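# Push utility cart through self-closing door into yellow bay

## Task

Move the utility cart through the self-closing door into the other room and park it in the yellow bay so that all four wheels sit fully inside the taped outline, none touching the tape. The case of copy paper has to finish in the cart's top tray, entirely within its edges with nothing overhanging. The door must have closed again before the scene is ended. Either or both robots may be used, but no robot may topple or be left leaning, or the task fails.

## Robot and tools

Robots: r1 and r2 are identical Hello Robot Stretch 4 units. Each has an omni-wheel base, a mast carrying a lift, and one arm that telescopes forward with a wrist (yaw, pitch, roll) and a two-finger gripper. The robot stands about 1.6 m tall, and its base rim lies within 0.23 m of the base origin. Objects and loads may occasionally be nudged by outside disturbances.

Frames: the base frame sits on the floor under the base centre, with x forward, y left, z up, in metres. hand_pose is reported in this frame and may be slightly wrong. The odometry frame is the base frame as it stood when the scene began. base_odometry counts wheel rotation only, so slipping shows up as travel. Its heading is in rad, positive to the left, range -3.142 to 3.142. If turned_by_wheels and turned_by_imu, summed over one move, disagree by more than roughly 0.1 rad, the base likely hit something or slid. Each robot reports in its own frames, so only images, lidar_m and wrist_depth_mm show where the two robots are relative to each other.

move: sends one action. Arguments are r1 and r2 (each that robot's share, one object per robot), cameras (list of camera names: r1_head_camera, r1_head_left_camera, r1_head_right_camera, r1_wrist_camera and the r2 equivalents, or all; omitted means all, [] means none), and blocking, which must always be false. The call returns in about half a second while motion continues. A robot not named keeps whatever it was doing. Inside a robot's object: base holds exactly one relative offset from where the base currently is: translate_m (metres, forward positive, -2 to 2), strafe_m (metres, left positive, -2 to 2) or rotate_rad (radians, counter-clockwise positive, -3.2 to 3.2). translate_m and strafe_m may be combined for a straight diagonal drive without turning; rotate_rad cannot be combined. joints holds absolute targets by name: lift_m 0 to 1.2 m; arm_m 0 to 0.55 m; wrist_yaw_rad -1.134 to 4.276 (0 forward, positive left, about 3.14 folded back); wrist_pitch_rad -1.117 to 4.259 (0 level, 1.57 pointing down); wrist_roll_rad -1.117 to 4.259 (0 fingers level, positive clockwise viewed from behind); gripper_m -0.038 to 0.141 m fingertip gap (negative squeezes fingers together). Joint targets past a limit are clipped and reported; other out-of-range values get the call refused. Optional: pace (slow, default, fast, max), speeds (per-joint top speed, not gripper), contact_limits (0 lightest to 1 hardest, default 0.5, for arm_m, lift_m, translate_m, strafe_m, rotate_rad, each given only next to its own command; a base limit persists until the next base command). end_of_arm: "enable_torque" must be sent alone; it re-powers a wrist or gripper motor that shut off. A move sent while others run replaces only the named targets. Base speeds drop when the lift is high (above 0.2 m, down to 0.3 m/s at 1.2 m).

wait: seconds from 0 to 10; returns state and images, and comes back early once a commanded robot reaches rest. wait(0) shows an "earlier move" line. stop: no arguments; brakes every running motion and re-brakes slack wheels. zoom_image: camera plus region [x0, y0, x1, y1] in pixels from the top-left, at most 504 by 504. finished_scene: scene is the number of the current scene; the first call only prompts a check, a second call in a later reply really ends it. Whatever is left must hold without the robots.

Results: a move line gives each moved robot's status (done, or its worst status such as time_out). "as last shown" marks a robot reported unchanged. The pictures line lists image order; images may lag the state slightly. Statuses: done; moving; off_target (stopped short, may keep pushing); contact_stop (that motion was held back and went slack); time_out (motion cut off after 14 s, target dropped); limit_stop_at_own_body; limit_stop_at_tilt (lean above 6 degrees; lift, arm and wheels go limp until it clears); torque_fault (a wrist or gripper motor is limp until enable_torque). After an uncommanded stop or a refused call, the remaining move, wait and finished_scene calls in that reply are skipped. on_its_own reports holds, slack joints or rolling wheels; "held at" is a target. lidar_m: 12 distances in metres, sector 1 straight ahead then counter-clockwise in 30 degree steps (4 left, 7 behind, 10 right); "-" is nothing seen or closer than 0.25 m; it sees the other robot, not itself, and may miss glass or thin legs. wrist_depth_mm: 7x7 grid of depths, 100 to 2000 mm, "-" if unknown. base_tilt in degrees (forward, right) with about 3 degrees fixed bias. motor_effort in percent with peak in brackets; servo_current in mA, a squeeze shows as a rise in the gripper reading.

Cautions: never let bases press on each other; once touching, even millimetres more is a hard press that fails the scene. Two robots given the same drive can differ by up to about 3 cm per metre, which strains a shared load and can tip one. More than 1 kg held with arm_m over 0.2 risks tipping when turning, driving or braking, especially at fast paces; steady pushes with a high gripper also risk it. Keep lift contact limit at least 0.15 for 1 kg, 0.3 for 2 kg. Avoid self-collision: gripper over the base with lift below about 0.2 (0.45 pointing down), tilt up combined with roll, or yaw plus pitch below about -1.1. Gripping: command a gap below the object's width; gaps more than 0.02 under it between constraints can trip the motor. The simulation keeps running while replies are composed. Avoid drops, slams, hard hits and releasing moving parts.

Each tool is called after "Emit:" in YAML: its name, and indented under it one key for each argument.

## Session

Emit:
move:
  blocking: false
  cameras: ["all"]

Scene clock: 0.00 s.
r1.base_odometry: x=+0.000 y=+0.000 heading=+0.000
r1.turned_by_wheels: +0.000
r1.turned_by_imu: +0.000
r1.base_tilt: forward=-1.6 right=+1.3
r1.lidar_m: 0.96 1.73 2.02 2.40 3.92 1.59 0.85 0.76 0.78 0.89 0.77 0.77
r1.base_status: not commanded
r1.joint_positions: lift_m=+0.124 arm_m=+0.000 wrist_yaw_rad=+3.194 wrist_pitch_rad=+0.002 wrist_roll_rad=+0.000 gripper_m=+0.056
r1.joint_status: not commanded
r1.measured_speeds: translate_m=+0.000 strafe_m=+0.000 rotate_rad=+0.000 lift_m=+0.000 arm_m=+0.000 wrist_yaw_rad=+0.000 wrist_pitch_rad=+0.000 wrist_roll_rad=+0.000
r1.motor_effort: lift_m=+19 arm_m=-3 wheel_0=-1 wheel_1=+1 wheel_2=+0
r1.servo_current: wrist_yaw_rad=46 wrist_pitch_rad=39 wrist_roll_rad=33 gripper_m=39
r1.hand_pose: x=-0.1217 y=+0.0722 z=+0.3019 quat_wxyz=(-0.026, -0.001, +0.000, +1.000) (m; r1's base frame)
r1.wrist_depth_mm: - 135 - - - - - / - 135 135 - - - - / - 133 174 - - - - / 110 136 206 - - - - / 137 - - - - - - / - - 189 1098 196 1182 1138 / - 759 759 809 788 - 809
r2.base_odometry: x=+0.000 y=+0.000 heading=+0.000
r2.turned_by_wheels: +0.000
r2.turned_by_imu: +0.000
r2.base_tilt: forward=-0.7 right=+0.1
r2.lidar_m: 1.27 1.30 1.54 2.30 2.33 2.74 1.39 1.38 2.74 2.36 2.39 1.46
r2.base_status: not commanded
r2.joint_positions: lift_m=+0.200 arm_m=+0.000 wrist_yaw_rad=+3.211 wrist_pitch_rad=+0.001 wrist_roll_rad=+0.000 gripper_m=+0.056
r2.joint_status: not commanded
r2.measured_speeds: translate_m=+0.000 strafe_m=+0.000 rotate_rad=+0.000 lift_m=+0.000 arm_m=+0.000 wrist_yaw_rad=+0.000 wrist_pitch_rad=+0.000 wrist_roll_rad=+0.000
r2.motor_effort: lift_m=+18 arm_m=-4 wheel_0=-1 wheel_1=+1 wheel_2=+1
r2.servo_current: wrist_yaw_rad=46 wrist_pitch_rad=33 wrist_roll_rad=39 gripper_m=52
r2.hand_pose: x=-0.1228 y=+0.0671 z=+0.3779 quat_wxyz=(-0.035, -0.001, +0.000, +0.999) (m; r2's base frame)
r2.wrist_depth_mm: - - 137 - - - - / - - 137 - - - - / - 119 146 - - - - / - 141 175 - - - - / 215 - - - - - - / 204 1336 195 1281 191 1366 1205 / 200 244 946 112 - 904 904
pictures: r1_head_camera, r1_head_left_camera, r1_head_right_camera, r1_wrist_camera, r2_head_camera, r2_head_left_camera, r2_head_right_camera, r2_wrist_camera
Images, in order (width x height): r1_head_camera 420x560, r1_head_left_camera 420x672, r1_head_right_camera 420x672, r1_wrist_camera 616x392, r2_head_camera 420x560, r2_head_left_camera 420x672, r2_head_right_camera 420x672, r2_wrist_camera 616x392.

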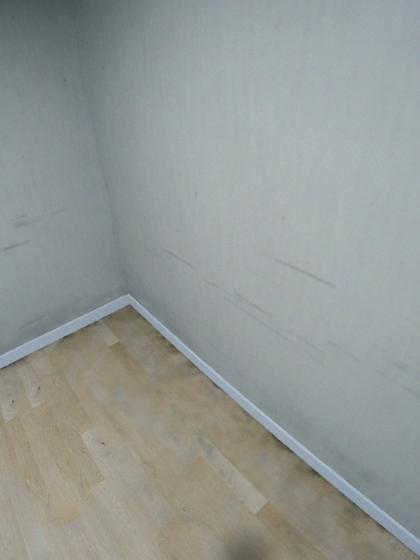

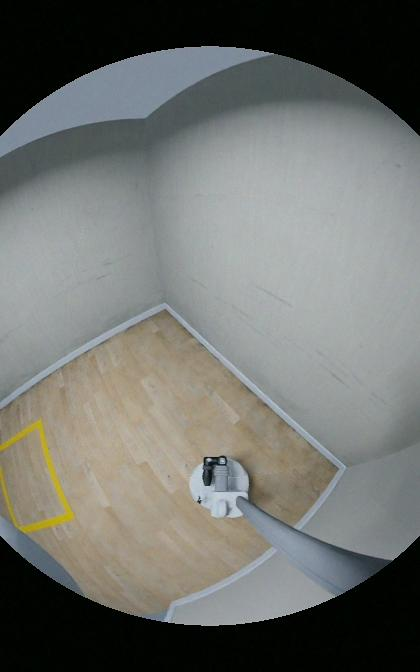

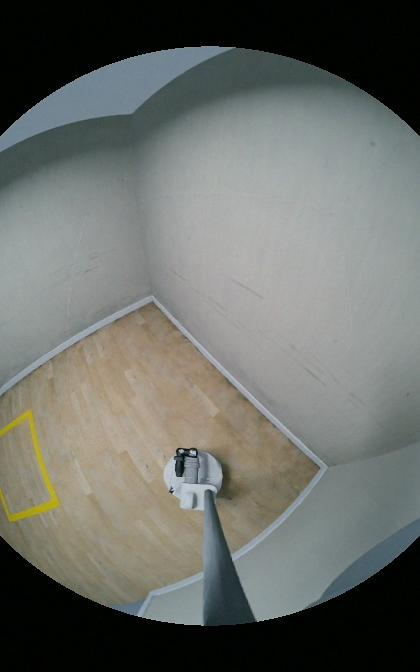

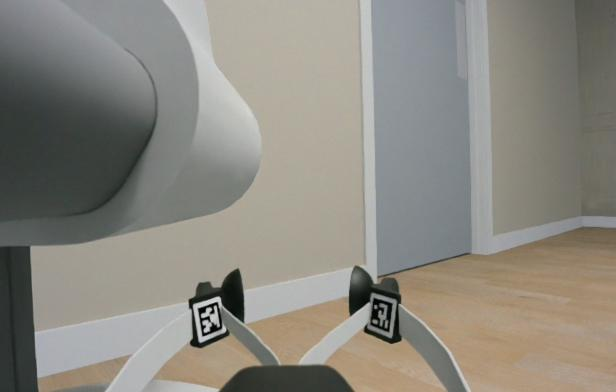

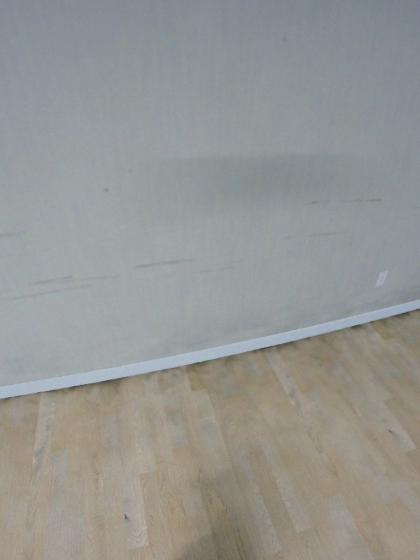

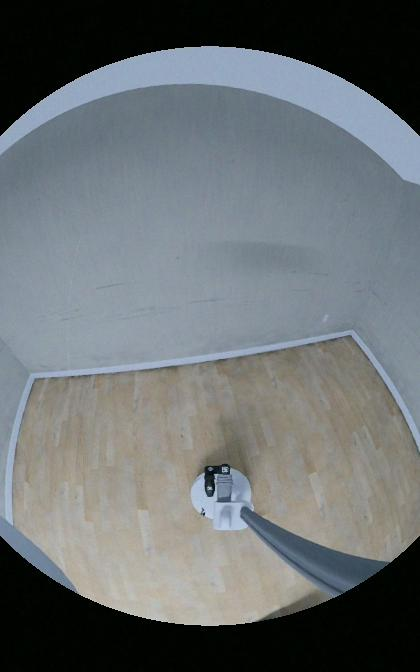

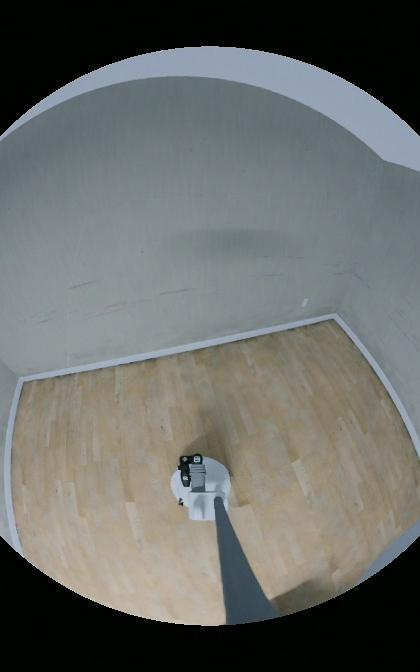

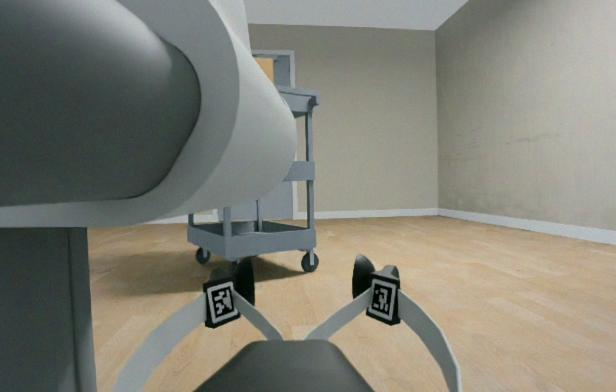

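Emit:
move:
  blocking: false
  cameras: []
  r1: {"base": {"rotate_rad": 2.0}}
  r2: {"base": {"rotate_rad": 3.1}}

Emit:
wait:
  seconds: 6
  cameras: []

Emit:
wait:
  seconds: 4
  cameras: ["all"]

Scene clock: 9.40 s.
move: r1 moving; r2 moving
r1.base_odometry: x=+0.000 y=+0.000 heading=+0.253
r1.turned_by_wheels: +0.253
r1.turned_by_imu: +0.253
r1.base_tilt: forward=-1.6 right=+1.3
r1.lidar_m: 1.15 2.01 2.10 2.97 2.65 1.07 0.80 0.74 0.80 0.80 0.71 0.82
r1.base_status: rotate_rad moving
r1.joint_positions: lift_m=+0.124 arm_m=+0.000 wrist_yaw_rad=+3.194 wrist_pitch_rad=+0.002 wrist_roll_rad=+0.000 gripper_m=+0.056
r1.joint_status: not commanded
r1.measured_speeds: translate_m=+0.000 strafe_m=+0.000 rotate_rad=+0.974 lift_m=+0.000 arm_m=+0.000 wrist_yaw_rad=+0.000 wrist_pitch_rad=+0.000 wrist_roll_rad=+0.000
r1.motor_effort: lift_m=+20(20) arm_m=-3(4) wheel_0=-9(9) wheel_1=-7(8) wheel_2=-6(7)
r1.servo_current: wrist_yaw_rad=52(52) wrist_pitch_rad=39(52) wrist_roll_rad=59(65) gripper_m=39(46)
r1.hand_pose: x=-0.1217 y=+0.0722 z=+0.3019 quat_wxyz=(-0.026, -0.001, +0.000, +1.000) (m; r1's base frame)
r1.wrist_depth_mm: - 135 - - - - - / - 135 135 - - - 1808 / - 132 175 - - - - / 110 136 207 - - - - / 137 - - - - - 1576 / - - 190 - 195 1160 1138 / - 159 759 809 788 - 809
r2.base_odometry: x=+0.000 y=+0.000 heading=+0.252
r2.turned_by_wheels: +0.252
r2.turned_by_imu: +0.245
r2.base_tilt: forward=-0.7 right=+0.0
r2.lidar_m: 1.27 1.35 1.91 2.30 2.42 3.34 1.42 3.33 2.47 2.38 1.81 1.34
r2.base_status: rotate_rad moving
r2.joint_positions: lift_m=+0.200 arm_m=+0.000 wrist_yaw_rad=+3.211 wrist_pitch_rad=+0.001 wrist_roll_rad=+0.000 gripper_m=+0.056
r2.joint_status: not commanded
r2.measured_speeds: translate_m=+0.002 strafe_m=+0.000 rotate_rad=+0.977 lift_m=+0.000 arm_m=+0.000 wrist_yaw_rad=+0.000 wrist_pitch_rad=+0.000 wrist_roll_rad=+0.000
r2.motor_effort: lift_m=+18(18) arm_m=-4(4) wheel_0=-6(10) wheel_1=-8(10) wheel_2=-10(12)
r2.servo_current: wrist_yaw_rad=46(52) wrist_pitch_rad=46(46) wrist_roll_rad=59(59) gripper_m=46(52)
r2.hand_pose: x=-0.1228 y=+0.0671 z=+0.3779 quat_wxyz=(-0.035, -0.001, +0.000, +0.999) (m; r2's base frame)
r2.wrist_depth_mm: - - 137 - - - - / - - 137 - - - - / - 119 146 289 - - - / - 141 176 - - - - / 215 - - - - - - / 203 1308 196 1366 191 1397 1229 / 200 243 960 112 - 917 891
pictures: none
No camera images: "cameras" was empty.

Scene clock: 11.17 s.
earlier move: r1 done; r2 moving
r1.base_odometry: x=+0.000 y=+0.000 heading=+2.000
r1.turned_by_wheels: +1.747
r1.turned_by_imu: +1.756
r1.base_tilt: forward=-1.6 right=+1.3
r1.lidar_m: 3.75 1.87 0.92 0.74 0.74 0.85 0.78 0.74 0.88 1.48 2.00 2.29
r1.base_status: done
r1.joint_positions: lift_m=+0.124 arm_m=+0.000 wrist_yaw_rad=+3.194 wrist_pitch_rad=+0.002 wrist_roll_rad=+0.000 gripper_m=+0.056
r1.joint_status: not commanded
r1.measured_speeds: translate_m=+0.000 strafe_m=+0.000 rotate_rad=+0.000 lift_m=+0.000 arm_m=+0.000 wrist_yaw_rad=+0.000 wrist_pitch_rad=+0.000 wrist_roll_rad=+0.000
r1.motor_effort: lift_m=+19(20) arm_m=-4(4) wheel_0=-1(10) wheel_1=-1(9) wheel_2=+0(8)
r1.servo_current: wrist_yaw_rad=39(65) wrist_pitch_rad=33(52) wrist_roll_rad=65(65) gripper_m=39(46)
r1.hand_pose: x=-0.1216 y=+0.0722 z=+0.3019 quat_wxyz=(-0.026, -0.001, +0.000, +1.000) (m; r1's base frame)
r1.wrist_depth_mm: - 135 - - - - - / - 135 135 - - - - / - 132 174 - - - - / 110 136 207 - - - - / - - - - - - - / - - 190 - 196 - - / - 759 750 798 788 - 723
r2.base_odometry: x=+0.000 y=+0.000 heading=+3.021
r2.turned_by_wheels: +2.769
r2.turned_by_imu: +2.695
r2.base_tilt: forward=-0.7 right=+0.0
r2.lidar_m: 1.47 1.35 2.94 2.36 2.36 1.61 1.29 1.28 1.42 2.22 2.30 2.52
r2.base_status: rotate_rad moving
r2.joint_positions: lift_m=+0.200 arm_m=+0.000 wrist_yaw_rad=+3.211 wrist_pitch_rad=+0.001 wrist_roll_rad=+0.000 gripper_m=+0.056
r2.joint_status: not commanded
r2.measured_speeds: translate_m=+0.000 strafe_m=+0.000 rotate_rad=+0.596 lift_m=+0.000 arm_m=+0.000 wrist_yaw_rad=+0.000 wrist_pitch_rad=+0.000 wrist_roll_rad=+0.000
r2.motor_effort: lift_m=+18(18) arm_m=-4(4) wheel_0=-5(10) wheel_1=-2(10) wheel_2=-6(12)
r2.servo_current: wrist_yaw_rad=39(65) wrist_pitch_rad=39(46) wrist_roll_rad=46(59) gripper_m=39(59)
r2.hand_pose: x=-0.1228 y=+0.0671 z=+0.3779 quat_wxyz=(-0.035, -0.001, +0.000, +0.999) (m; r2's base frame)
r2.wrist_depth_mm: - 114 137 - - - - / - 108 137 - - - - / - 120 147 235 - - - / - 141 164 - - - - / 216 - - - - - 1863 / 204 1229 191 1205 191 1336 1229 / 201 246 946 112 - 917 878
wait: 1.77 of 6 s (r1 has come to rest)
pictures: none
No camera images: "cameras" was empty.

Scene clock: 11.73 s.
earlier move: r2 done
r1.base_odometry: x=+0.000 y=+0.000 heading=+2.000
r1.turned_by_wheels: +0.000
r1.turned_by_imu: +0.000
r1.base_tilt: forward=-1.6 right=+1.2
r1.lidar_m: 3.72 1.90 0.91 0.76 0.74 0.87 0.78 0.78 0.89 1.47 2.01 2.28
r1.base_status: done
r1.joint_positions: lift_m=+0.124 arm_m=+0.000 wrist_yaw_rad=+3.194 wrist_pitch_rad=+0.002 wrist_roll_rad=+0.000 gripper_m=+0.056
r1.joint_status: not commanded
r1.measured_speeds: translate_m=+0.000 strafe_m=+0.000 rotate_rad=+0.000 lift_m=+0.000 arm_m=+0.000 wrist_yaw_rad=+0.000 wrist_pitch_rad=+0.000 wrist_roll_rad=+0.000
r1.motor_effort: lift_m=+20(20) arm_m=-4(4) wheel_0=-2(10) wheel_1=-1(9) wheel_2=-1(8)
r1.servo_current: wrist_yaw_rad=39(72) wrist_pitch_rad=39(52) wrist_roll_rad=46(65) gripper_m=46(46)
r1.hand_pose: x=-0.1216 y=+0.0722 z=+0.3019 quat_wxyz=(-0.026, -0.001, +0.000, +1.000) (m; r1's base frame)
r1.wrist_depth_mm: - 135 - - - - - / - 135 135 - - - - / - 132 174 - - - - / 110 136 207 - - - - / - - - - - - - / - - 190 - 195 - - / - 759 759 798 798 - 715
r2.base_odometry: x=+0.000 y=+0.000 heading=+3.099
r2.turned_by_wheels: +0.078
r2.turned_by_imu: +0.076
r2.base_tilt: forward=-0.7 right=+0.1
r2.lidar_m: 1.41 1.38 2.82 2.36 2.33 1.54 1.30 1.26 1.47 2.32 2.31 2.65
r2.base_status: done
r2.joint_positions: lift_m=+0.200 arm_m=+0.000 wrist_yaw_rad=+3.211 wrist_pitch_rad=+0.001 wrist_roll_rad=+0.000 gripper_m=+0.056
r2.joint_status: not commanded
r2.measured_speeds: translate_m=+0.000 strafe_m=+0.000 rotate_rad=+0.000 lift_m=+0.000 arm_m=+0.000 wrist_yaw_rad=+0.000 wrist_pitch_rad=+0.000 wrist_roll_rad=+0.000
r2.motor_effort: lift_m=+18(18) arm_m=-4(4) wheel_0=-3(10) wheel_1=-3(10) wheel_2=-4(12)
r2.servo_current: wrist_yaw_rad=46(65) wrist_pitch_rad=39(46) wrist_roll_rad=59(59) gripper_m=59(59)
r2.hand_pose: x=-0.1228 y=+0.0671 z=+0.3779 quat_wxyz=(-0.035, -0.001, +0.000, +0.999) (m; r2's base frame)
r2.wrist_depth_mm: - 114 137 - - - - / - 108 137 - - - - / - 120 147 235 - - - / - 141 164 - - - - / 216 - - - - - - / 203 1205 191 1205 191 1366 1205 / 202 246 960 112 - 904 904
wait: 0.57 of 4 s (r2 has come to rest)
pictures: r1_head_camera, r1_head_left_camera, r1_head_right_camera, r1_wrist_camera, r2_head_camera, r2_head_left_camera, r2_head_right_camera, r2_wrist_camera
Images, in order (width x height): r1_head_camera 420x560, r1_head_left_camera 420x672, r1_head_right_camera 420x672, r1_wrist_camera 616x392, r2_head_camera 420x560, r2_head_left_camera 420x672, r2_head_right_camera 420x672, r2_wrist_camera 616x392.

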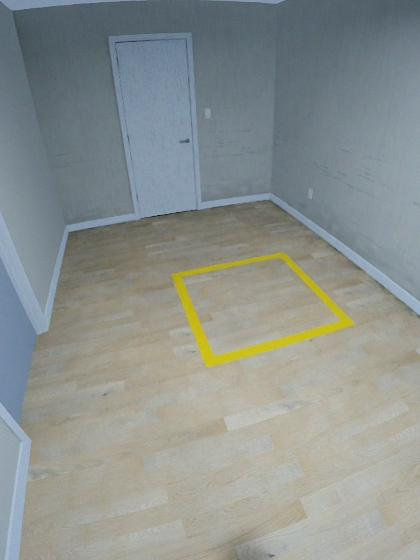

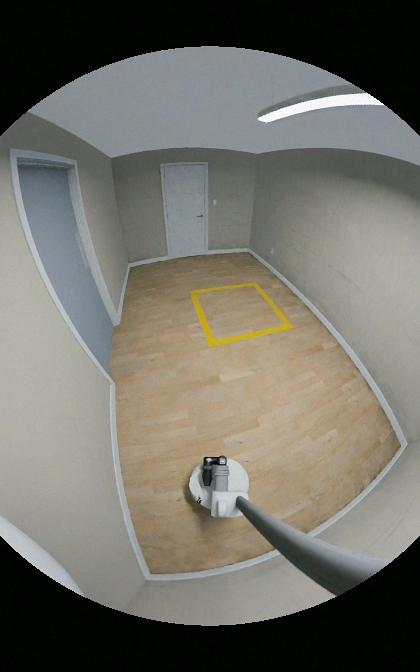

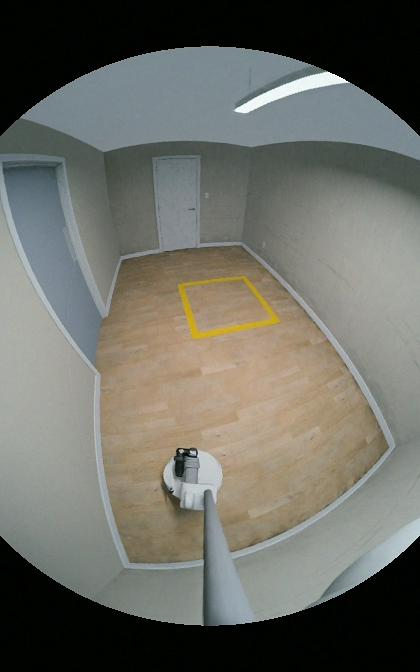

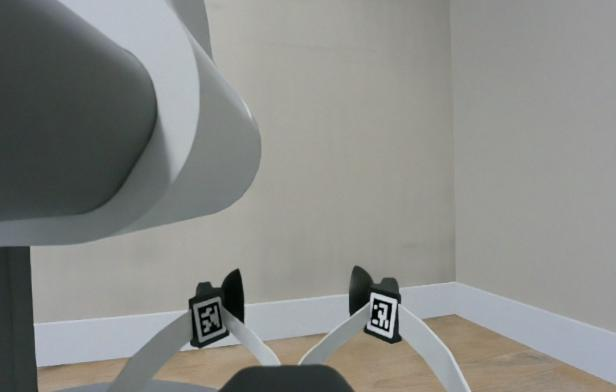

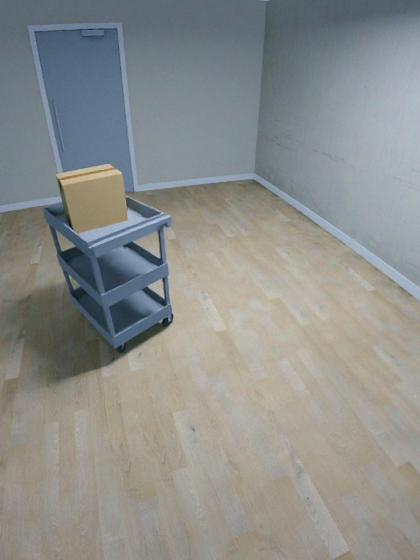

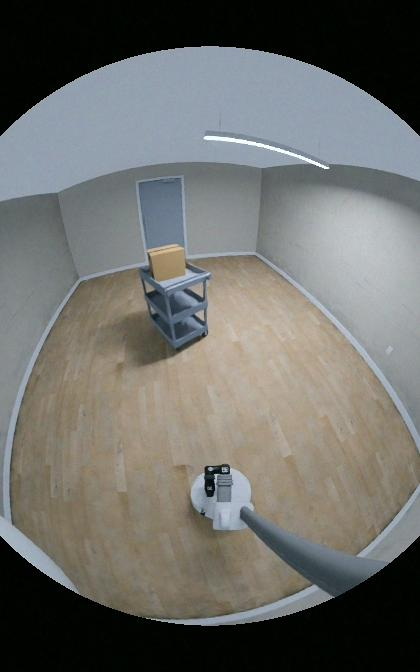

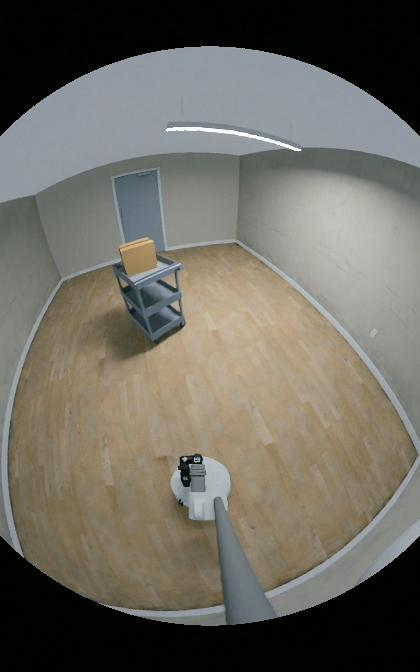

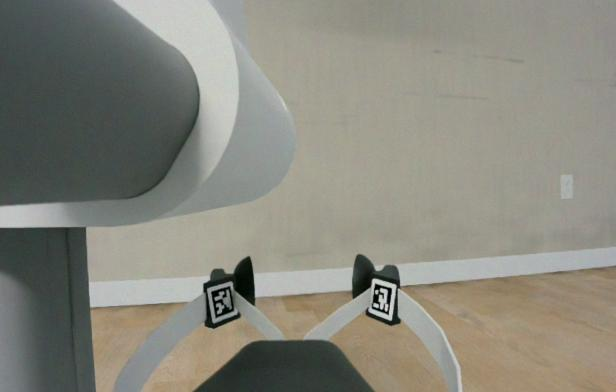

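Emit:
zoom_image:
  camera: "r2_head_camera"
  region: [20, 140, 220, 370]

Emit:
zoom_image:
  camera: "r2_head_left_camera"
  region: [110, 160, 250, 370]

Emit:
zoom_image:
  camera: "r1_head_left_camera"
  region: [0, 140, 240, 440]

Scaled by 2.191 from the camera's 420x560 image, which has a finer 1200x1600 frame.

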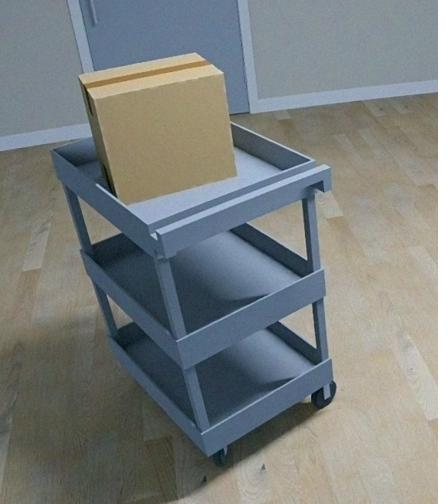

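Scaled by 2.400 from the camera's 420x672 image, which has a finer 600x960 frame.

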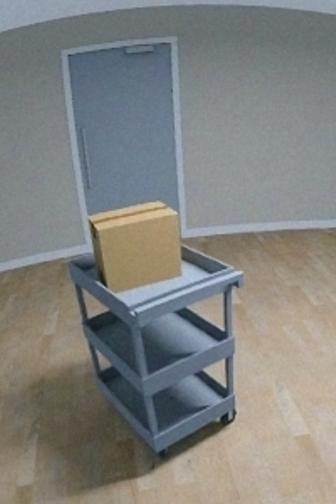

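Scaled by 1.680 from the camera's 420x672 image, which has a finer 600x960 frame.

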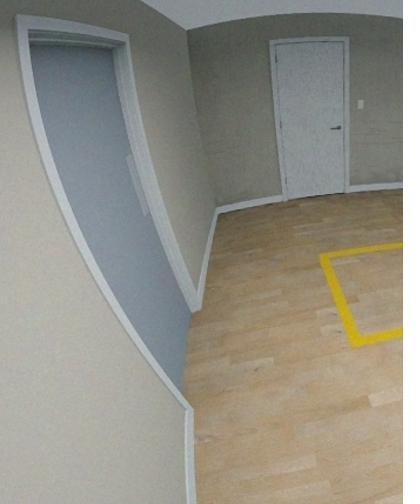

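Emit:
zoom_image:
  camera: "r1_head_camera"
  region: [0, 180, 210, 460]

Emit:
zoom_image:
  camera: "r1_head_camera"
  region: [160, 180, 420, 400]

Scaled by 1.800 from the camera's 420x560 image, which has a finer 600x800 frame.

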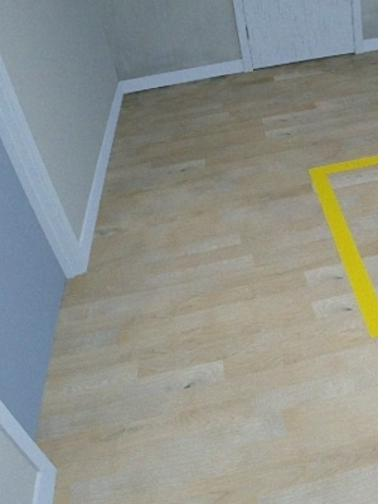

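Scaled by 1.938 from the camera's 420x560 image, which has a finer 600x800 frame.

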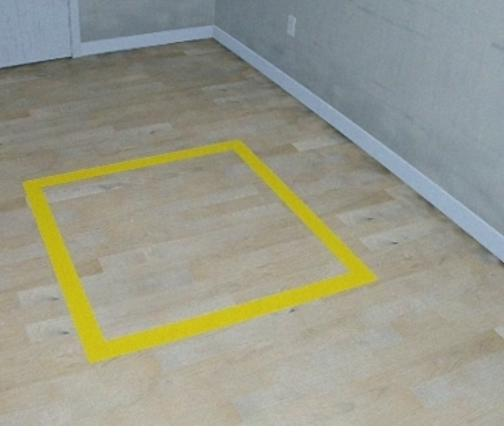

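Emit:
move:
  blocking: false
  cameras: []
  r1: {"base": {"translate_m": 1.567, "strafe_m": 0.337}, "pace": "fast"}
  r2: {"base": {"translate_m": 0.85, "strafe_m": -0.13}, "pace": "fast"}

Emit:
wait:
  seconds: 4
  cameras: []

Emit:
move:
  blocking: false
  cameras: []
  r2: {"base": {"rotate_rad": 0.75}, "joints": {"lift_m": 0.686, "wrist_yaw_rad": 0.0, "wrist_roll_rad": 1.57, "gripper_m": 0.1}}

Emit:
wait:
  seconds: 4
  cameras: []

Emit:
move:
  blocking: false
  cameras: []
  r1: {"base": {"rotate_rad": 1.846}}

Emit:
wait:
  seconds: 4
  cameras: ["r1_head_camera", "r1_head_left_camera", "r2_head_camera", "r2_head_left_camera", "r2_wrist_camera"]

Scene clock: 272.87 s.
move: r1 moving; r2 moving
r1.base_odometry: x=-0.031 y=+0.041 heading=+2.000
r1.turned_by_wheels: +0.000
r1.turned_by_imu: +0.000
r1.base_tilt: forward=-1.6 right=+1.3
r1.lidar_m: 3.73 1.86 0.93 0.76 0.76 0.86 0.82 0.81 0.95 1.56 2.01 2.26
r1.base_status: translate_m moving; strafe_m moving
r1.joint_positions: lift_m=+0.124 arm_m=+0.000 wrist_yaw_rad=+3.194 wrist_pitch_rad=+0.002 wrist_roll_rad=+0.000 gripper_m=+0.056
r1.joint_status: not commanded
r1.measured_speeds: translate_m=+0.196 strafe_m=+0.043 rotate_rad=+0.005 lift_m=+0.000 arm_m=+0.000 wrist_yaw_rad=+0.000 wrist_pitch_rad=+0.000 wrist_roll_rad=+0.000
r1.motor_effort: lift_m=+19(20) arm_m=-4(4) wheel_0=+6(6) wheel_1=+9(11) wheel_2=-10(12)
r1.servo_current: wrist_yaw_rad=46(46) wrist_pitch_rad=33(52) wrist_roll_rad=52(65) gripper_m=39(46)
r1.hand_pose: x=-0.1216 y=+0.0722 z=+0.3019 quat_wxyz=(-0.026, -0.001, +0.000, +1.000) (m; r1's base frame)
r1.wrist_depth_mm: - 133 133 - - - - / - 118 133 - - - - / - 123 137 - - - - / - 134 188 - - - - / 137 - - - - - - / - - 190 - 195 - - / - 759 750 798 798 - 759
r2.base_odometry: x=-0.050 y=+0.010 heading=+3.099
r2.turned_by_wheels: +0.000
r2.turned_by_imu: +0.000
r2.base_tilt: forward=-0.7 right=+0.1
r2.lidar_m: 1.38 1.31 2.85 2.37 2.40 1.59 1.33 1.33 1.53 2.30 2.29 2.62
r2.base_status: translate_m moving; strafe_m moving
r2.joint_positions: lift_m=+0.200 arm_m=+0.000 wrist_yaw_rad=+3.211 wrist_pitch_rad=+0.001 wrist_roll_rad=+0.000 gripper_m=+0.056
r2.joint_status: not commanded
r2.measured_speeds: translate_m=+0.193 strafe_m=-0.029 rotate_rad=-0.008 lift_m=+0.000 arm_m=+0.000 wrist_yaw_rad=+0.000 wrist_pitch_rad=+0.000 wrist_roll_rad=+0.000
r2.motor_effort: lift_m=+18(18) arm_m=-4(4) wheel_0=+7(10) wheel_1=+8(9) wheel_2=-16(16)
r2.servo_current: wrist_yaw_rad=52(52) wrist_pitch_rad=33(46) wrist_roll_rad=39(52) gripper_m=39(52)
r2.hand_pose: x=-0.1228 y=+0.0671 z=+0.3779 quat_wxyz=(-0.035, -0.001, +0.000, +0.999) (m; r2's base frame)
r2.wrist_depth_mm: - - 137 - - - - / - - 137 - - - - / - 119 146 232 - - - / - 141 163 - - - - / 216 - - - - - - / 202 1182 193 1205 191 1397 1229 / 201 245 976 112 - 917 878
pictures: none
No camera images: "cameras" was empty.

Scene clock: 275.80 s.
earlier move: r1 moving; r2 done
r1.base_odometry: x=-0.705 y=+0.945 heading=+2.000
r1.turned_by_wheels: +0.000
r1.turned_by_imu: +0.002
r1.base_tilt: forward=-1.6 right=+1.3
r1.lidar_m: 2.74 2.03 1.13 0.97 0.86 0.99 1.67 1.94 2.21 1.88 1.89 2.16
r1.base_status: translate_m moving; strafe_m moving
r1.joint_positions: lift_m=+0.124 arm_m=+0.000 wrist_yaw_rad=+3.194 wrist_pitch_rad=+0.002 wrist_roll_rad=+0.000 gripper_m=+0.056
r1.joint_status: not commanded
r1.measured_speeds: translate_m=+0.392 strafe_m=+0.084 rotate_rad=-0.003 lift_m=+0.000 arm_m=+0.000 wrist_yaw_rad=+0.000 wrist_pitch_rad=+0.000 wrist_roll_rad=+0.000
r1.motor_effort: lift_m=+20(20) arm_m=-4(4) wheel_0=+4(8) wheel_1=+5(11) wheel_2=-6(12)
r1.servo_current: wrist_yaw_rad=46(72) wrist_pitch_rad=33(52) wrist_roll_rad=46(65) gripper_m=39(46)
r1.hand_pose: x=-0.1216 y=+0.0722 z=+0.3019 quat_wxyz=(-0.026, -0.001, +0.000, +1.000) (m; r1's base frame)
r1.wrist_depth_mm: - 133 133 - - - - / - 117 133 - - - - / - 123 137 - - - - / - 134 187 - - - - / 137 1756 - - 1983 - - / - 1229 196 1205 196 1060 - / - 809 759 798 788 - 809
r2.base_odometry: x=-0.844 y=+0.166 heading=+3.100
r2.turned_by_wheels: +0.000
r2.turned_by_imu: +0.002
r2.base_tilt: forward=-0.7 right=+0.1
r2.lidar_m: 3.68 0.72 0.72 2.72 2.72 2.44 2.06 2.06 2.32 1.92 1.95 2.24
r2.base_status: done
r2.joint_positions: lift_m=+0.200 arm_m=+0.000 wrist_yaw_rad=+3.211 wrist_pitch_rad=+0.001 wrist_roll_rad=+0.000 gripper_m=+0.056
r2.joint_status: not commanded
r2.measured_speeds: translate_m=+0.000 strafe_m=+0.000 rotate_rad=+0.000 lift_m=+0.000 arm_m=+0.000 wrist_yaw_rad=+0.000 wrist_pitch_rad=+0.000 wrist_roll_rad=+0.000
r2.motor_effort: lift_m=+18(18) arm_m=-4(5) wheel_0=+1(15) wheel_1=+3(9) wheel_2=+1(16)
r2.servo_current: wrist_yaw_rad=46(65) wrist_pitch_rad=39(46) wrist_roll_rad=52(59) gripper_m=46(52)
r2.hand_pose: x=-0.1228 y=+0.0671 z=+0.3779 quat_wxyz=(-0.035, -0.001, +0.000, +0.999) (m; r2's base frame)
r2.wrist_depth_mm: - 114 137 - - - - / - 108 137 - - - - / - 120 147 - - - - / - 141 178 - - - - / 217 - - - - - - / 204 1336 195 1308 192 1366 1229 / 202 246 960 112 - 917 891
wait: 2.93 of 4 s (r2 has come to rest)
pictures: none
No camera images: "cameras" was empty.

Scene clock: 276.30 s.
earlier move: r1 moving
move: r2 moving
r1.base_odometry: x=-0.825 y=+1.105 heading=+2.000
r1.turned_by_wheels: +0.000
r1.turned_by_imu: +0.000
r1.base_tilt: forward=-1.6 right=+1.2
r1.lidar_m: 2.57 2.05 1.13 0.96 0.92 1.04 1.71 2.14 2.28 1.88 1.85 2.10
r1.base_status: translate_m moving; strafe_m moving
r1.joint_positions: lift_m=+0.124 arm_m=+0.000 wrist_yaw_rad=+3.194 wrist_pitch_rad=+0.002 wrist_roll_rad=+0.000 gripper_m=+0.056
r1.joint_status: not commanded
r1.measured_speeds: translate_m=+0.391 strafe_m=+0.085 rotate_rad=+0.004 lift_m=+0.000 arm_m=+0.000 wrist_yaw_rad=+0.000 wrist_pitch_rad=+0.000 wrist_roll_rad=+0.000
r1.motor_effort: lift_m=+19(20) arm_m=-4(4) wheel_0=+4(6) wheel_1=+5(7) wheel_2=-6(7)
r1.servo_current: wrist_yaw_rad=26(65) wrist_pitch_rad=39(46) wrist_roll_rad=46(46) gripper_m=39(46)
r1.hand_pose: x=-0.1216 y=+0.0722 z=+0.3019 quat_wxyz=(-0.026, -0.001, +0.000, +1.000) (m; r1's base frame)
r1.wrist_depth_mm: - 133 133 - - - - / - 117 133 - - - - / - 123 137 - - - - / - 134 188 - - - - / 138 - - - 1921 - - / - 1229 197 1205 196 1138 - / - 809 759 798 788 - 809
r2.base_odometry: x=-0.844 y=+0.166 heading=-2.932
r2.turned_by_wheels: +0.252
r2.turned_by_imu: +0.245
r2.base_tilt: forward=-0.7 right=+0.1
r2.lidar_m: 0.74 0.71 2.91 2.71 2.80 2.18 2.06 2.13 2.07 1.94 2.01 2.72
r2.base_status: rotate_rad moving
r2.joint_positions: lift_m=+0.238 arm_m=+0.000 wrist_yaw_rad=+2.649 wrist_pitch_rad=+0.001 wrist_roll_rad=+0.588 gripper_m=+0.075
r2.joint_status: lift_m moving; wrist_yaw_rad moving; wrist_roll_rad moving; gripper_m moving
r2.measured_speeds: translate_m=+0.000 strafe_m=+0.001 rotate_rad=+0.979 lift_m=+0.146 arm_m=+0.000 wrist_yaw_rad=-1.743 wrist_pitch_rad=+0.000 wrist_roll_rad=+1.820
r2.motor_effort: lift_m=+24(24) arm_m=-4(5) wheel_0=-5(8) wheel_1=-9(10) wheel_2=-11(11)
r2.servo_current: wrist_yaw_rad=78(130) wrist_pitch_rad=39(46) wrist_roll_rad=91(91) gripper_m=104(104)
r2.hand_pose: x=-0.0417 y=+0.2135 z=+0.4157 quat_wxyz=(+0.234, +0.070, +0.281, +0.928) (m; r2's base frame)
r2.wrist_depth_mm: - - - - - - - / - - - - - - - / - - - - - - 1863 / - - - - - 1756 1205 / - - - - 1756 1160 866 / 247 - 193 1661 193 842 699 / - 129 1756 112 842 676 591
pictures: none
No camera images: "cameras" was empty.

Scene clock: 277.63 s.
earlier move: r1 done; r2 moving
r1.base_odometry: x=-0.959 y=+1.285 heading=+2.000
r1.turned_by_wheels: +0.000
r1.turned_by_imu: +0.001
r1.base_tilt: forward=-1.6 right=+1.3
r1.lidar_m: 2.34 2.11 1.11 0.98 0.98 1.02 1.76 2.34 2.25 1.81 1.84 2.08
r1.base_status: done
r1.joint_positions: lift_m=+0.124 arm_m=+0.000 wrist_yaw_rad=+3.194 wrist_pitch_rad=+0.002 wrist_roll_rad=+0.000 gripper_m=+0.056
r1.joint_status: not commanded
r1.measured_speeds: translate_m=+0.000 strafe_m=+0.000 rotate_rad=+0.000 lift_m=+0.000 arm_m=+0.000 wrist_yaw_rad=+0.000 wrist_pitch_rad=+0.000 wrist_roll_rad=+0.000
r1.motor_effort: lift_m=+19(20) arm_m=-4(4) wheel_0=+0(6) wheel_1=+1(7) wheel_2=+2(7)
r1.servo_current: wrist_yaw_rad=39(65) wrist_pitch_rad=39(46) wrist_roll_rad=46(72) gripper_m=39(46)
r1.hand_pose: x=-0.1216 y=+0.0722 z=+0.3019 quat_wxyz=(-0.026, -0.001, +0.000, +1.000) (m; r1's base frame)
r1.wrist_depth_mm: - 135 - - - - - / - 135 146 - - - - / - 133 174 - - - - / 110 136 223 - - - - / 137 - - - 1921 - - / 1229 1229 197 1182 196 1042 - / - 809 759 798 788 - 809
r2.base_odometry: x=-0.844 y=+0.166 heading=-2.434
r2.turned_by_wheels: +0.498
r2.turned_by_imu: +0.485
r2.base_tilt: forward=-0.7 right=+0.1
r2.lidar_m: 0.70 2.92 2.69 2.80 2.21 2.03 2.12 2.09 1.92 1.99 2.60 0.74
r2.base_status: done
r2.joint_positions: lift_m=+0.594 arm_m=+0.000 wrist_yaw_rad=+0.337 wrist_pitch_rad=+0.001 wrist_roll_rad=+1.568 gripper_m=+0.100
r2.joint_status: lift_m moving; wrist_yaw_rad moving; wrist_roll_rad moving; the others done
r2.measured_speeds: translate_m=+0.000 strafe_m=+0.000 rotate_rad=+0.000 lift_m=+0.240 arm_m=+0.000 wrist_yaw_rad=-1.736 wrist_pitch_rad=+0.000 wrist_roll_rad=+0.000
r2.motor_effort: lift_m=+21(27) arm_m=-4(5) wheel_0=-3(11) wheel_1=-1(10) wheel_2=-4(12)
r2.servo_current: wrist_yaw_rad=85(130) wrist_pitch_rad=39(46) wrist_roll_rad=78(104) gripper_m=46(104)
r2.hand_pose: x=+0.4720 y=+0.0128 z=+0.7717 quat_wxyz=(+0.698, +0.696, +0.119, +0.118) (m; r2's base frame)
r2.wrist_depth_mm: - - 477 - - 477 - / - - 517 - - 500 - / - - 798 - - 539 1098 / - - - - - 1397 1008 / - - - - - 1618 1098 / - - 198 - 215 1397 1098 / - - - 112 - 1618 1078
wait: 1.33 of 4 s (r1 has come to rest)
pictures: none
No camera images: "cameras" was empty.

Scene clock: 278.13 s.
earlier move: r2 moving
move: r1 moving
r1.base_odometry: x=-0.959 y=+1.285 heading=+2.252
r1.turned_by_wheels: +0.252
r1.turned_by_imu: +0.253
r1.base_tilt: forward=-1.6 right=+1.3
r1.lidar_m: 2.32 1.44 1.01 0.98 1.00 1.24 2.36 2.43 1.99 1.84 1.89 2.45
r1.base_status: rotate_rad moving
r1.joint_positions: lift_m=+0.124 arm_m=+0.000 wrist_yaw_rad=+3.194 wrist_pitch_rad=+0.002 wrist_roll_rad=+0.000 gripper_m=+0.056
r1.joint_status: not commanded
r1.measured_speeds: translate_m=+0.001 strafe_m=+0.001 rotate_rad=+0.977 lift_m=+0.000 arm_m=+0.000 wrist_yaw_rad=+0.000 wrist_pitch_rad=+0.000 wrist_roll_rad=+0.000
r1.motor_effort: lift_m=+20(20) arm_m=-4(4) wheel_0=-6(9) wheel_1=-9(9) wheel_2=-7(7)
r1.servo_current: wrist_yaw_rad=52(59) wrist_pitch_rad=39(46) wrist_roll_rad=46(65) gripper_m=46(46)
r1.hand_pose: x=-0.1216 y=+0.0722 z=+0.3019 quat_wxyz=(-0.026, -0.001, +0.000, +1.000) (m; r1's base frame)
r1.wrist_depth_mm: - 135 - - - - - / - 135 146 - - - - / - 132 174 - - - - / 110 136 223 - - - - / 137 - - - - 1618 - / 1229 1229 196 1182 196 1160 1025 / - 809 759 798 788 - 809
r2.base_odometry: x=-0.844 y=+0.166 heading=-2.434
r2.turned_by_wheels: +0.000
r2.turned_by_imu: +0.000
r2.base_tilt: forward=-0.7 right=+0.1
r2.lidar_m: 0.70 2.92 2.72 2.81 2.19 2.06 2.12 2.07 1.92 1.99 2.64 0.75
r2.base_status: not commanded
r2.joint_positions: lift_m=+0.674 arm_m=+0.000 wrist_yaw_rad=+0.003 wrist_pitch_rad=+0.001 wrist_roll_rad=+1.568 gripper_m=+0.100
r2.joint_status: lift_m moving; wrist_yaw_rad moving; wrist_roll_rad moving
r2.measured_speeds: translate_m=+0.000 strafe_m=+0.000 rotate_rad=+0.000 lift_m=+0.090 arm_m=+0.000 wrist_yaw_rad=+0.000 wrist_pitch_rad=+0.000 wrist_roll_rad=+0.000
r2.motor_effort: lift_m=+19(24) arm_m=-4(4) wheel_0=-3(4) wheel_1=-2(2) wheel_2=-3(4)
r2.servo_current: wrist_yaw_rad=33(124) wrist_pitch_rad=39(46) wrist_roll_rad=39(65) gripper_m=52(52)
r2.hand_pose: x=+0.4596 y=-0.0866 z=+0.8516 quat_wxyz=(+0.708, +0.706, +0.001, +0.001) (m; r2's base frame)
r2.wrist_depth_mm: - - - - - 1808 1182 / - - - 564 - 574 564 / - - - 768 - - 564 / - - 809 788 - - 569 / - - 831 809 - - 574 / - - 198 517 197 - 585 / - - - 112 - 1808 1205
pictures: none
No camera images: "cameras" was empty.

Scene clock: 278.70 s.
earlier move: r1 moving; r2 done
r1.base_odometry: x=-0.959 y=+1.285 heading=+3.122
r1.turned_by_wheels: +0.869
r1.turned_by_imu: +0.873
r1.base_tilt: forward=-1.6 right=+1.2
r1.lidar_m: 1.07 0.98 0.99 1.08 1.92 2.34 2.12 1.86 1.86 2.17 2.32 1.84
r1.base_status: rotate_rad moving
r1.joint_positions: lift_m=+0.124 arm_m=+0.000 wrist_yaw_rad=+3.194 wrist_pitch_rad=+0.002 wrist_roll_rad=+0.000 gripper_m=+0.056
r1.joint_status: not commanded
r1.measured_speeds: translate_m=-0.001 strafe_m=+0.000 rotate_rad=+1.731 lift_m=+0.000 arm_m=+0.000 wrist_yaw_rad=+0.000 wrist_pitch_rad=+0.000 wrist_roll_rad=+0.000
r1.motor_effort: lift_m=+20(20) arm_m=-4(4) wheel_0=-2(10) wheel_1=-4(9) wheel_2=-4(8)
r1.servo_current: wrist_yaw_rad=46(78) wrist_pitch_rad=39(46) wrist_roll_rad=52(65) gripper_m=46(46)
r1.hand_pose: x=-0.1216 y=+0.0722 z=+0.3019 quat_wxyz=(-0.026, -0.001, +0.000, +1.000) (m; r1's base frame)
r1.wrist_depth_mm: - 135 - - - - - / - 135 146 - - - - / - 133 174 - - - - / 110 136 223 - - - - / 137 - - - - - 1808 / 1229 1255 197 1205 196 1160 1138 / - 809 750 809 798 - 798
r2.base_odometry: x=-0.844 y=+0.166 heading=-2.434
r2.turned_by_wheels: +0.000
r2.turned_by_imu: +0.000
r2.base_tilt: forward=-0.7 right=+0.0
r2.lidar_m: 0.71 2.92 2.72 2.81 2.17 2.04 2.11 2.08 1.93 1.97 2.61 0.75
r2.base_status: not commanded
r2.joint_positions: lift_m=+0.686 arm_m=+0.000 wrist_yaw_rad=+0.003 wrist_pitch_rad=+0.001 wrist_roll_rad=+1.568 gripper_m=+0.100
r2.joint_status: all done
r2.measured_speeds: translate_m=+0.000 strafe_m=+0.000 rotate_rad=+0.000 lift_m=+0.000 arm_m=+0.000 wrist_yaw_rad=+0.000 wrist_pitch_rad=+0.000 wrist_roll_rad=+0.000
r2.motor_effort: lift_m=+21(24) arm_m=-4(5) wheel_0=-3(4) wheel_1=-2(2) wheel_2=-4(4)
r2.servo_current: wrist_yaw_rad=46(124) wrist_pitch_rad=46(46) wrist_roll_rad=39(65) gripper_m=52(52)
r2.hand_pose: x=+0.4596 y=-0.0866 z=+0.8636 quat_wxyz=(+0.708, +0.706, +0.001, +0.001) (m; r2's base frame)
r2.wrist_depth_mm: - - - - - 1756 1205 / - - - - - 591 564 / - - - 917 - - 574 / - - 809 798 - - 574 / - - 842 820 1205 - 569 / - - 198 517 197 580 585 / - - - 112 - 1756 1138
wait: 0.57 of 4 s (r2 has come to rest)
pictures: r1_head_camera, r1_head_left_camera, r2_head_camera, r2_head_left_camera, r2_wrist_camera
Images, in order (width x height): r1_head_camera 420x560, r1_head_left_camera 420x672, r2_head_camera 420x560, r2_head_left_camera 420x672, r2_wrist_camera 616x392.

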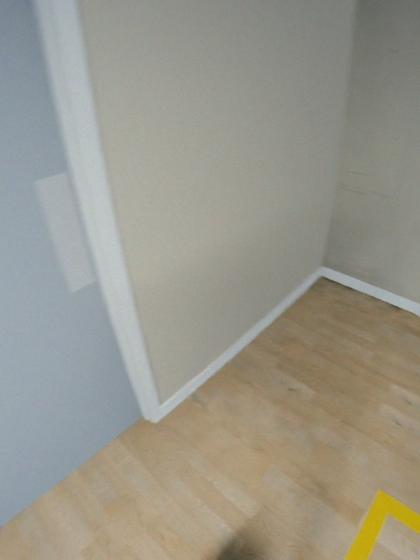

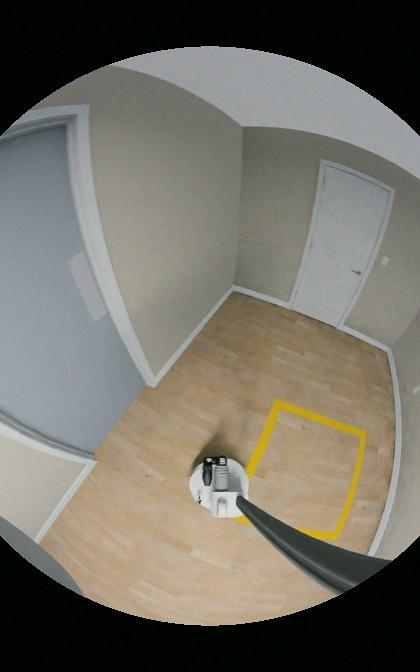

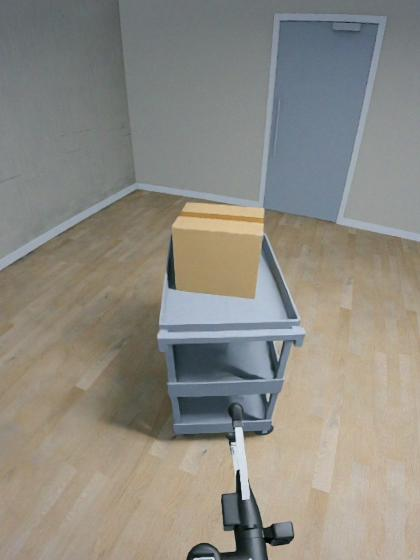

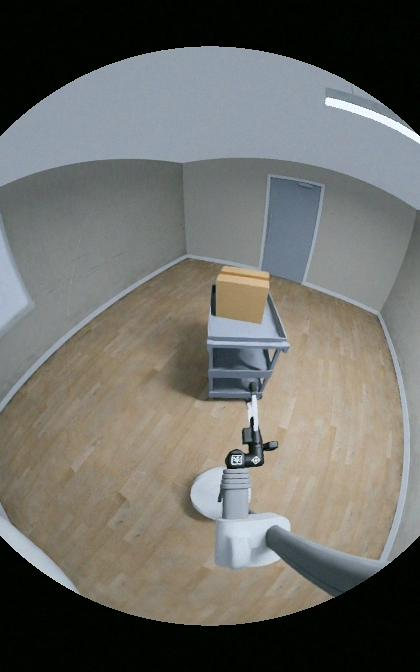

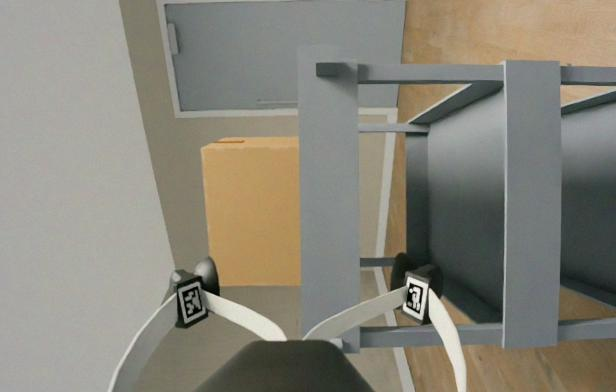

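Emit:
zoom_image:
  camera: "r2_wrist_camera"
  region: [180, 20, 480, 380]

Emit:
zoom_image:
  camera: "r2_head_camera"
  region: [130, 180, 330, 460]

Emit:
wait:
  seconds: 0.3
  cameras: ["r1_head_camera", "r1_head_left_camera"]

Scaled by 1.400.

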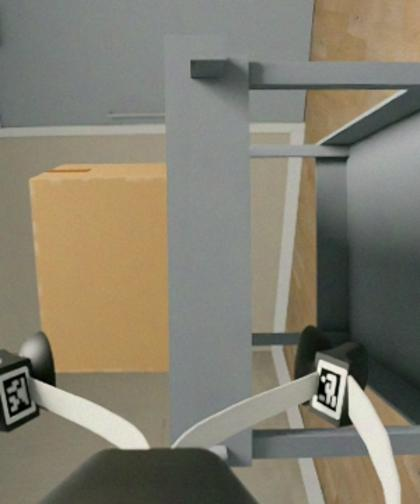

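Scaled by 1.800 from the camera's 420x560 image, which has a finer 1200x1600 frame.

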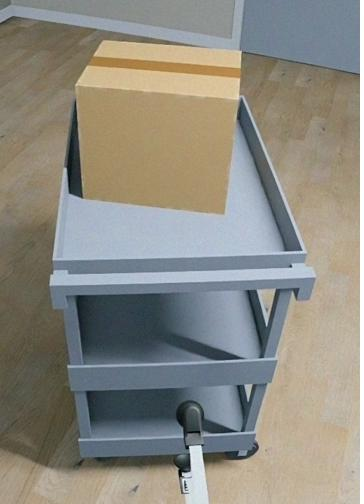

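Scene clock: 296.27 s.
earlier move: r1 done
r1.base_odometry: x=-0.959 y=+1.285 heading=-2.438
r1.turned_by_wheels: +0.724
r1.turned_by_imu: +0.729
r1.base_tilt: forward=-1.6 right=+1.3
r1.lidar_m: 0.99 1.03 1.27 2.34 2.39 1.98 1.84 1.92 2.50 2.35 1.42 1.03
r1.base_status: done
r1.joint_positions: lift_m=+0.124 arm_m=+0.000 wrist_yaw_rad=+3.194 wrist_pitch_rad=+0.002 wrist_roll_rad=+0.000 gripper_m=+0.056
r1.joint_status: not commanded
r1.measured_speeds: translate_m=+0.000 strafe_m=+0.000 rotate_rad=+0.000 lift_m=+0.000 arm_m=+0.000 wrist_yaw_rad=+0.000 wrist_pitch_rad=+0.000 wrist_roll_rad=+0.000
r1.motor_effort: lift_m=+20(20) arm_m=-4(4) wheel_0=-2(10) wheel_1=-2(9) wheel_2=-2(8)
r1.servo_current: wrist_yaw_rad=65(78) wrist_pitch_rad=39(52) wrist_roll_rad=39(65) gripper_m=46(46)
r1.hand_pose: x=-0.1216 y=+0.0722 z=+0.3019 quat_wxyz=(-0.026, -0.001, +0.000, +1.000) (m; r1's base frame)
r1.wrist_depth_mm: - 135 - - - - - / - 135 135 - - - - / - 132 174 - - - - / 110 135 207 - - - - / 137 1756 - 1921 1921 - - / 1118 1229 197 1229 195 1160 1138 / - 820 759 167 788 - 809
r2.base_odometry: x=-0.844 y=+0.166 heading=-2.434
r2.turned_by_wheels: +0.000
r2.turned_by_imu: +0.000
r2.base_tilt: forward=-0.7 right=+0.1
r2.lidar_m: 0.69 2.93 2.72 2.80 2.21 2.06 2.08 2.09 1.94 2.02 2.63 0.75
r2.base_status: not commanded
r2.joint_positions: lift_m=+0.686 arm_m=+0.000 wrist_yaw_rad=+0.003 wrist_pitch_rad=+0.001 wrist_roll_rad=+1.568 gripper_m=+0.100
r2.joint_status: all done
r2.measured_speeds: translate_m=+0.000 strafe_m=+0.000 rotate_rad=+0.000 lift_m=+0.000 arm_m=+0.000 wrist_yaw_rad=+0.000 wrist_pitch_rad=+0.000 wrist_roll_rad=+0.000
r2.motor_effort: lift_m=+21(24) arm_m=-4(5) wheel_0=-3(4) wheel_1=-2(2) wheel_2=-3(4)
r2.servo_current: wrist_yaw_rad=52(124) wrist_pitch_rad=39(46) wrist_roll_rad=52(65) gripper_m=59(59)
r2.hand_pose: x=+0.4596 y=-0.0866 z=+0.8636 quat_wxyz=(+0.708, +0.706, +0.001, +0.001) (m; r2's base frame)
r2.wrist_depth_mm: - - - - - 1756 1205 / - - - - - 597 569 / - - - 904 - - 564 / - - 820 788 - - 580 / - - 831 820 1205 - 574 / - - 198 517 198 580 580 / - - - 112 - 1808 1160
wait: 0.00 of 0.3 s (r1 has come to rest)
pictures: r1_head_camera, r1_head_left_camera
Images, in order (width x height): r1_head_camera 420x560, r1_head_left_camera 420x672.

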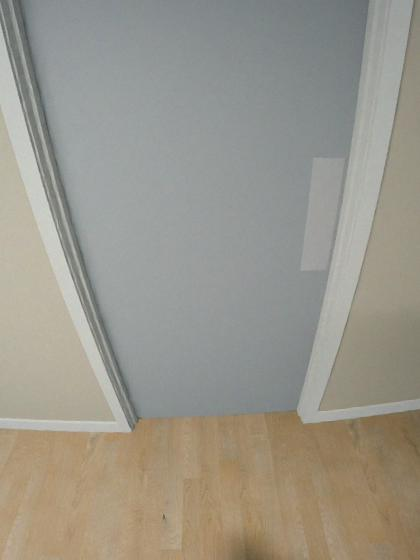

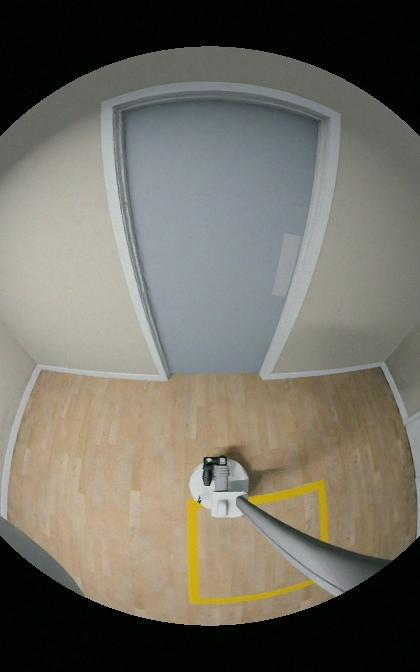

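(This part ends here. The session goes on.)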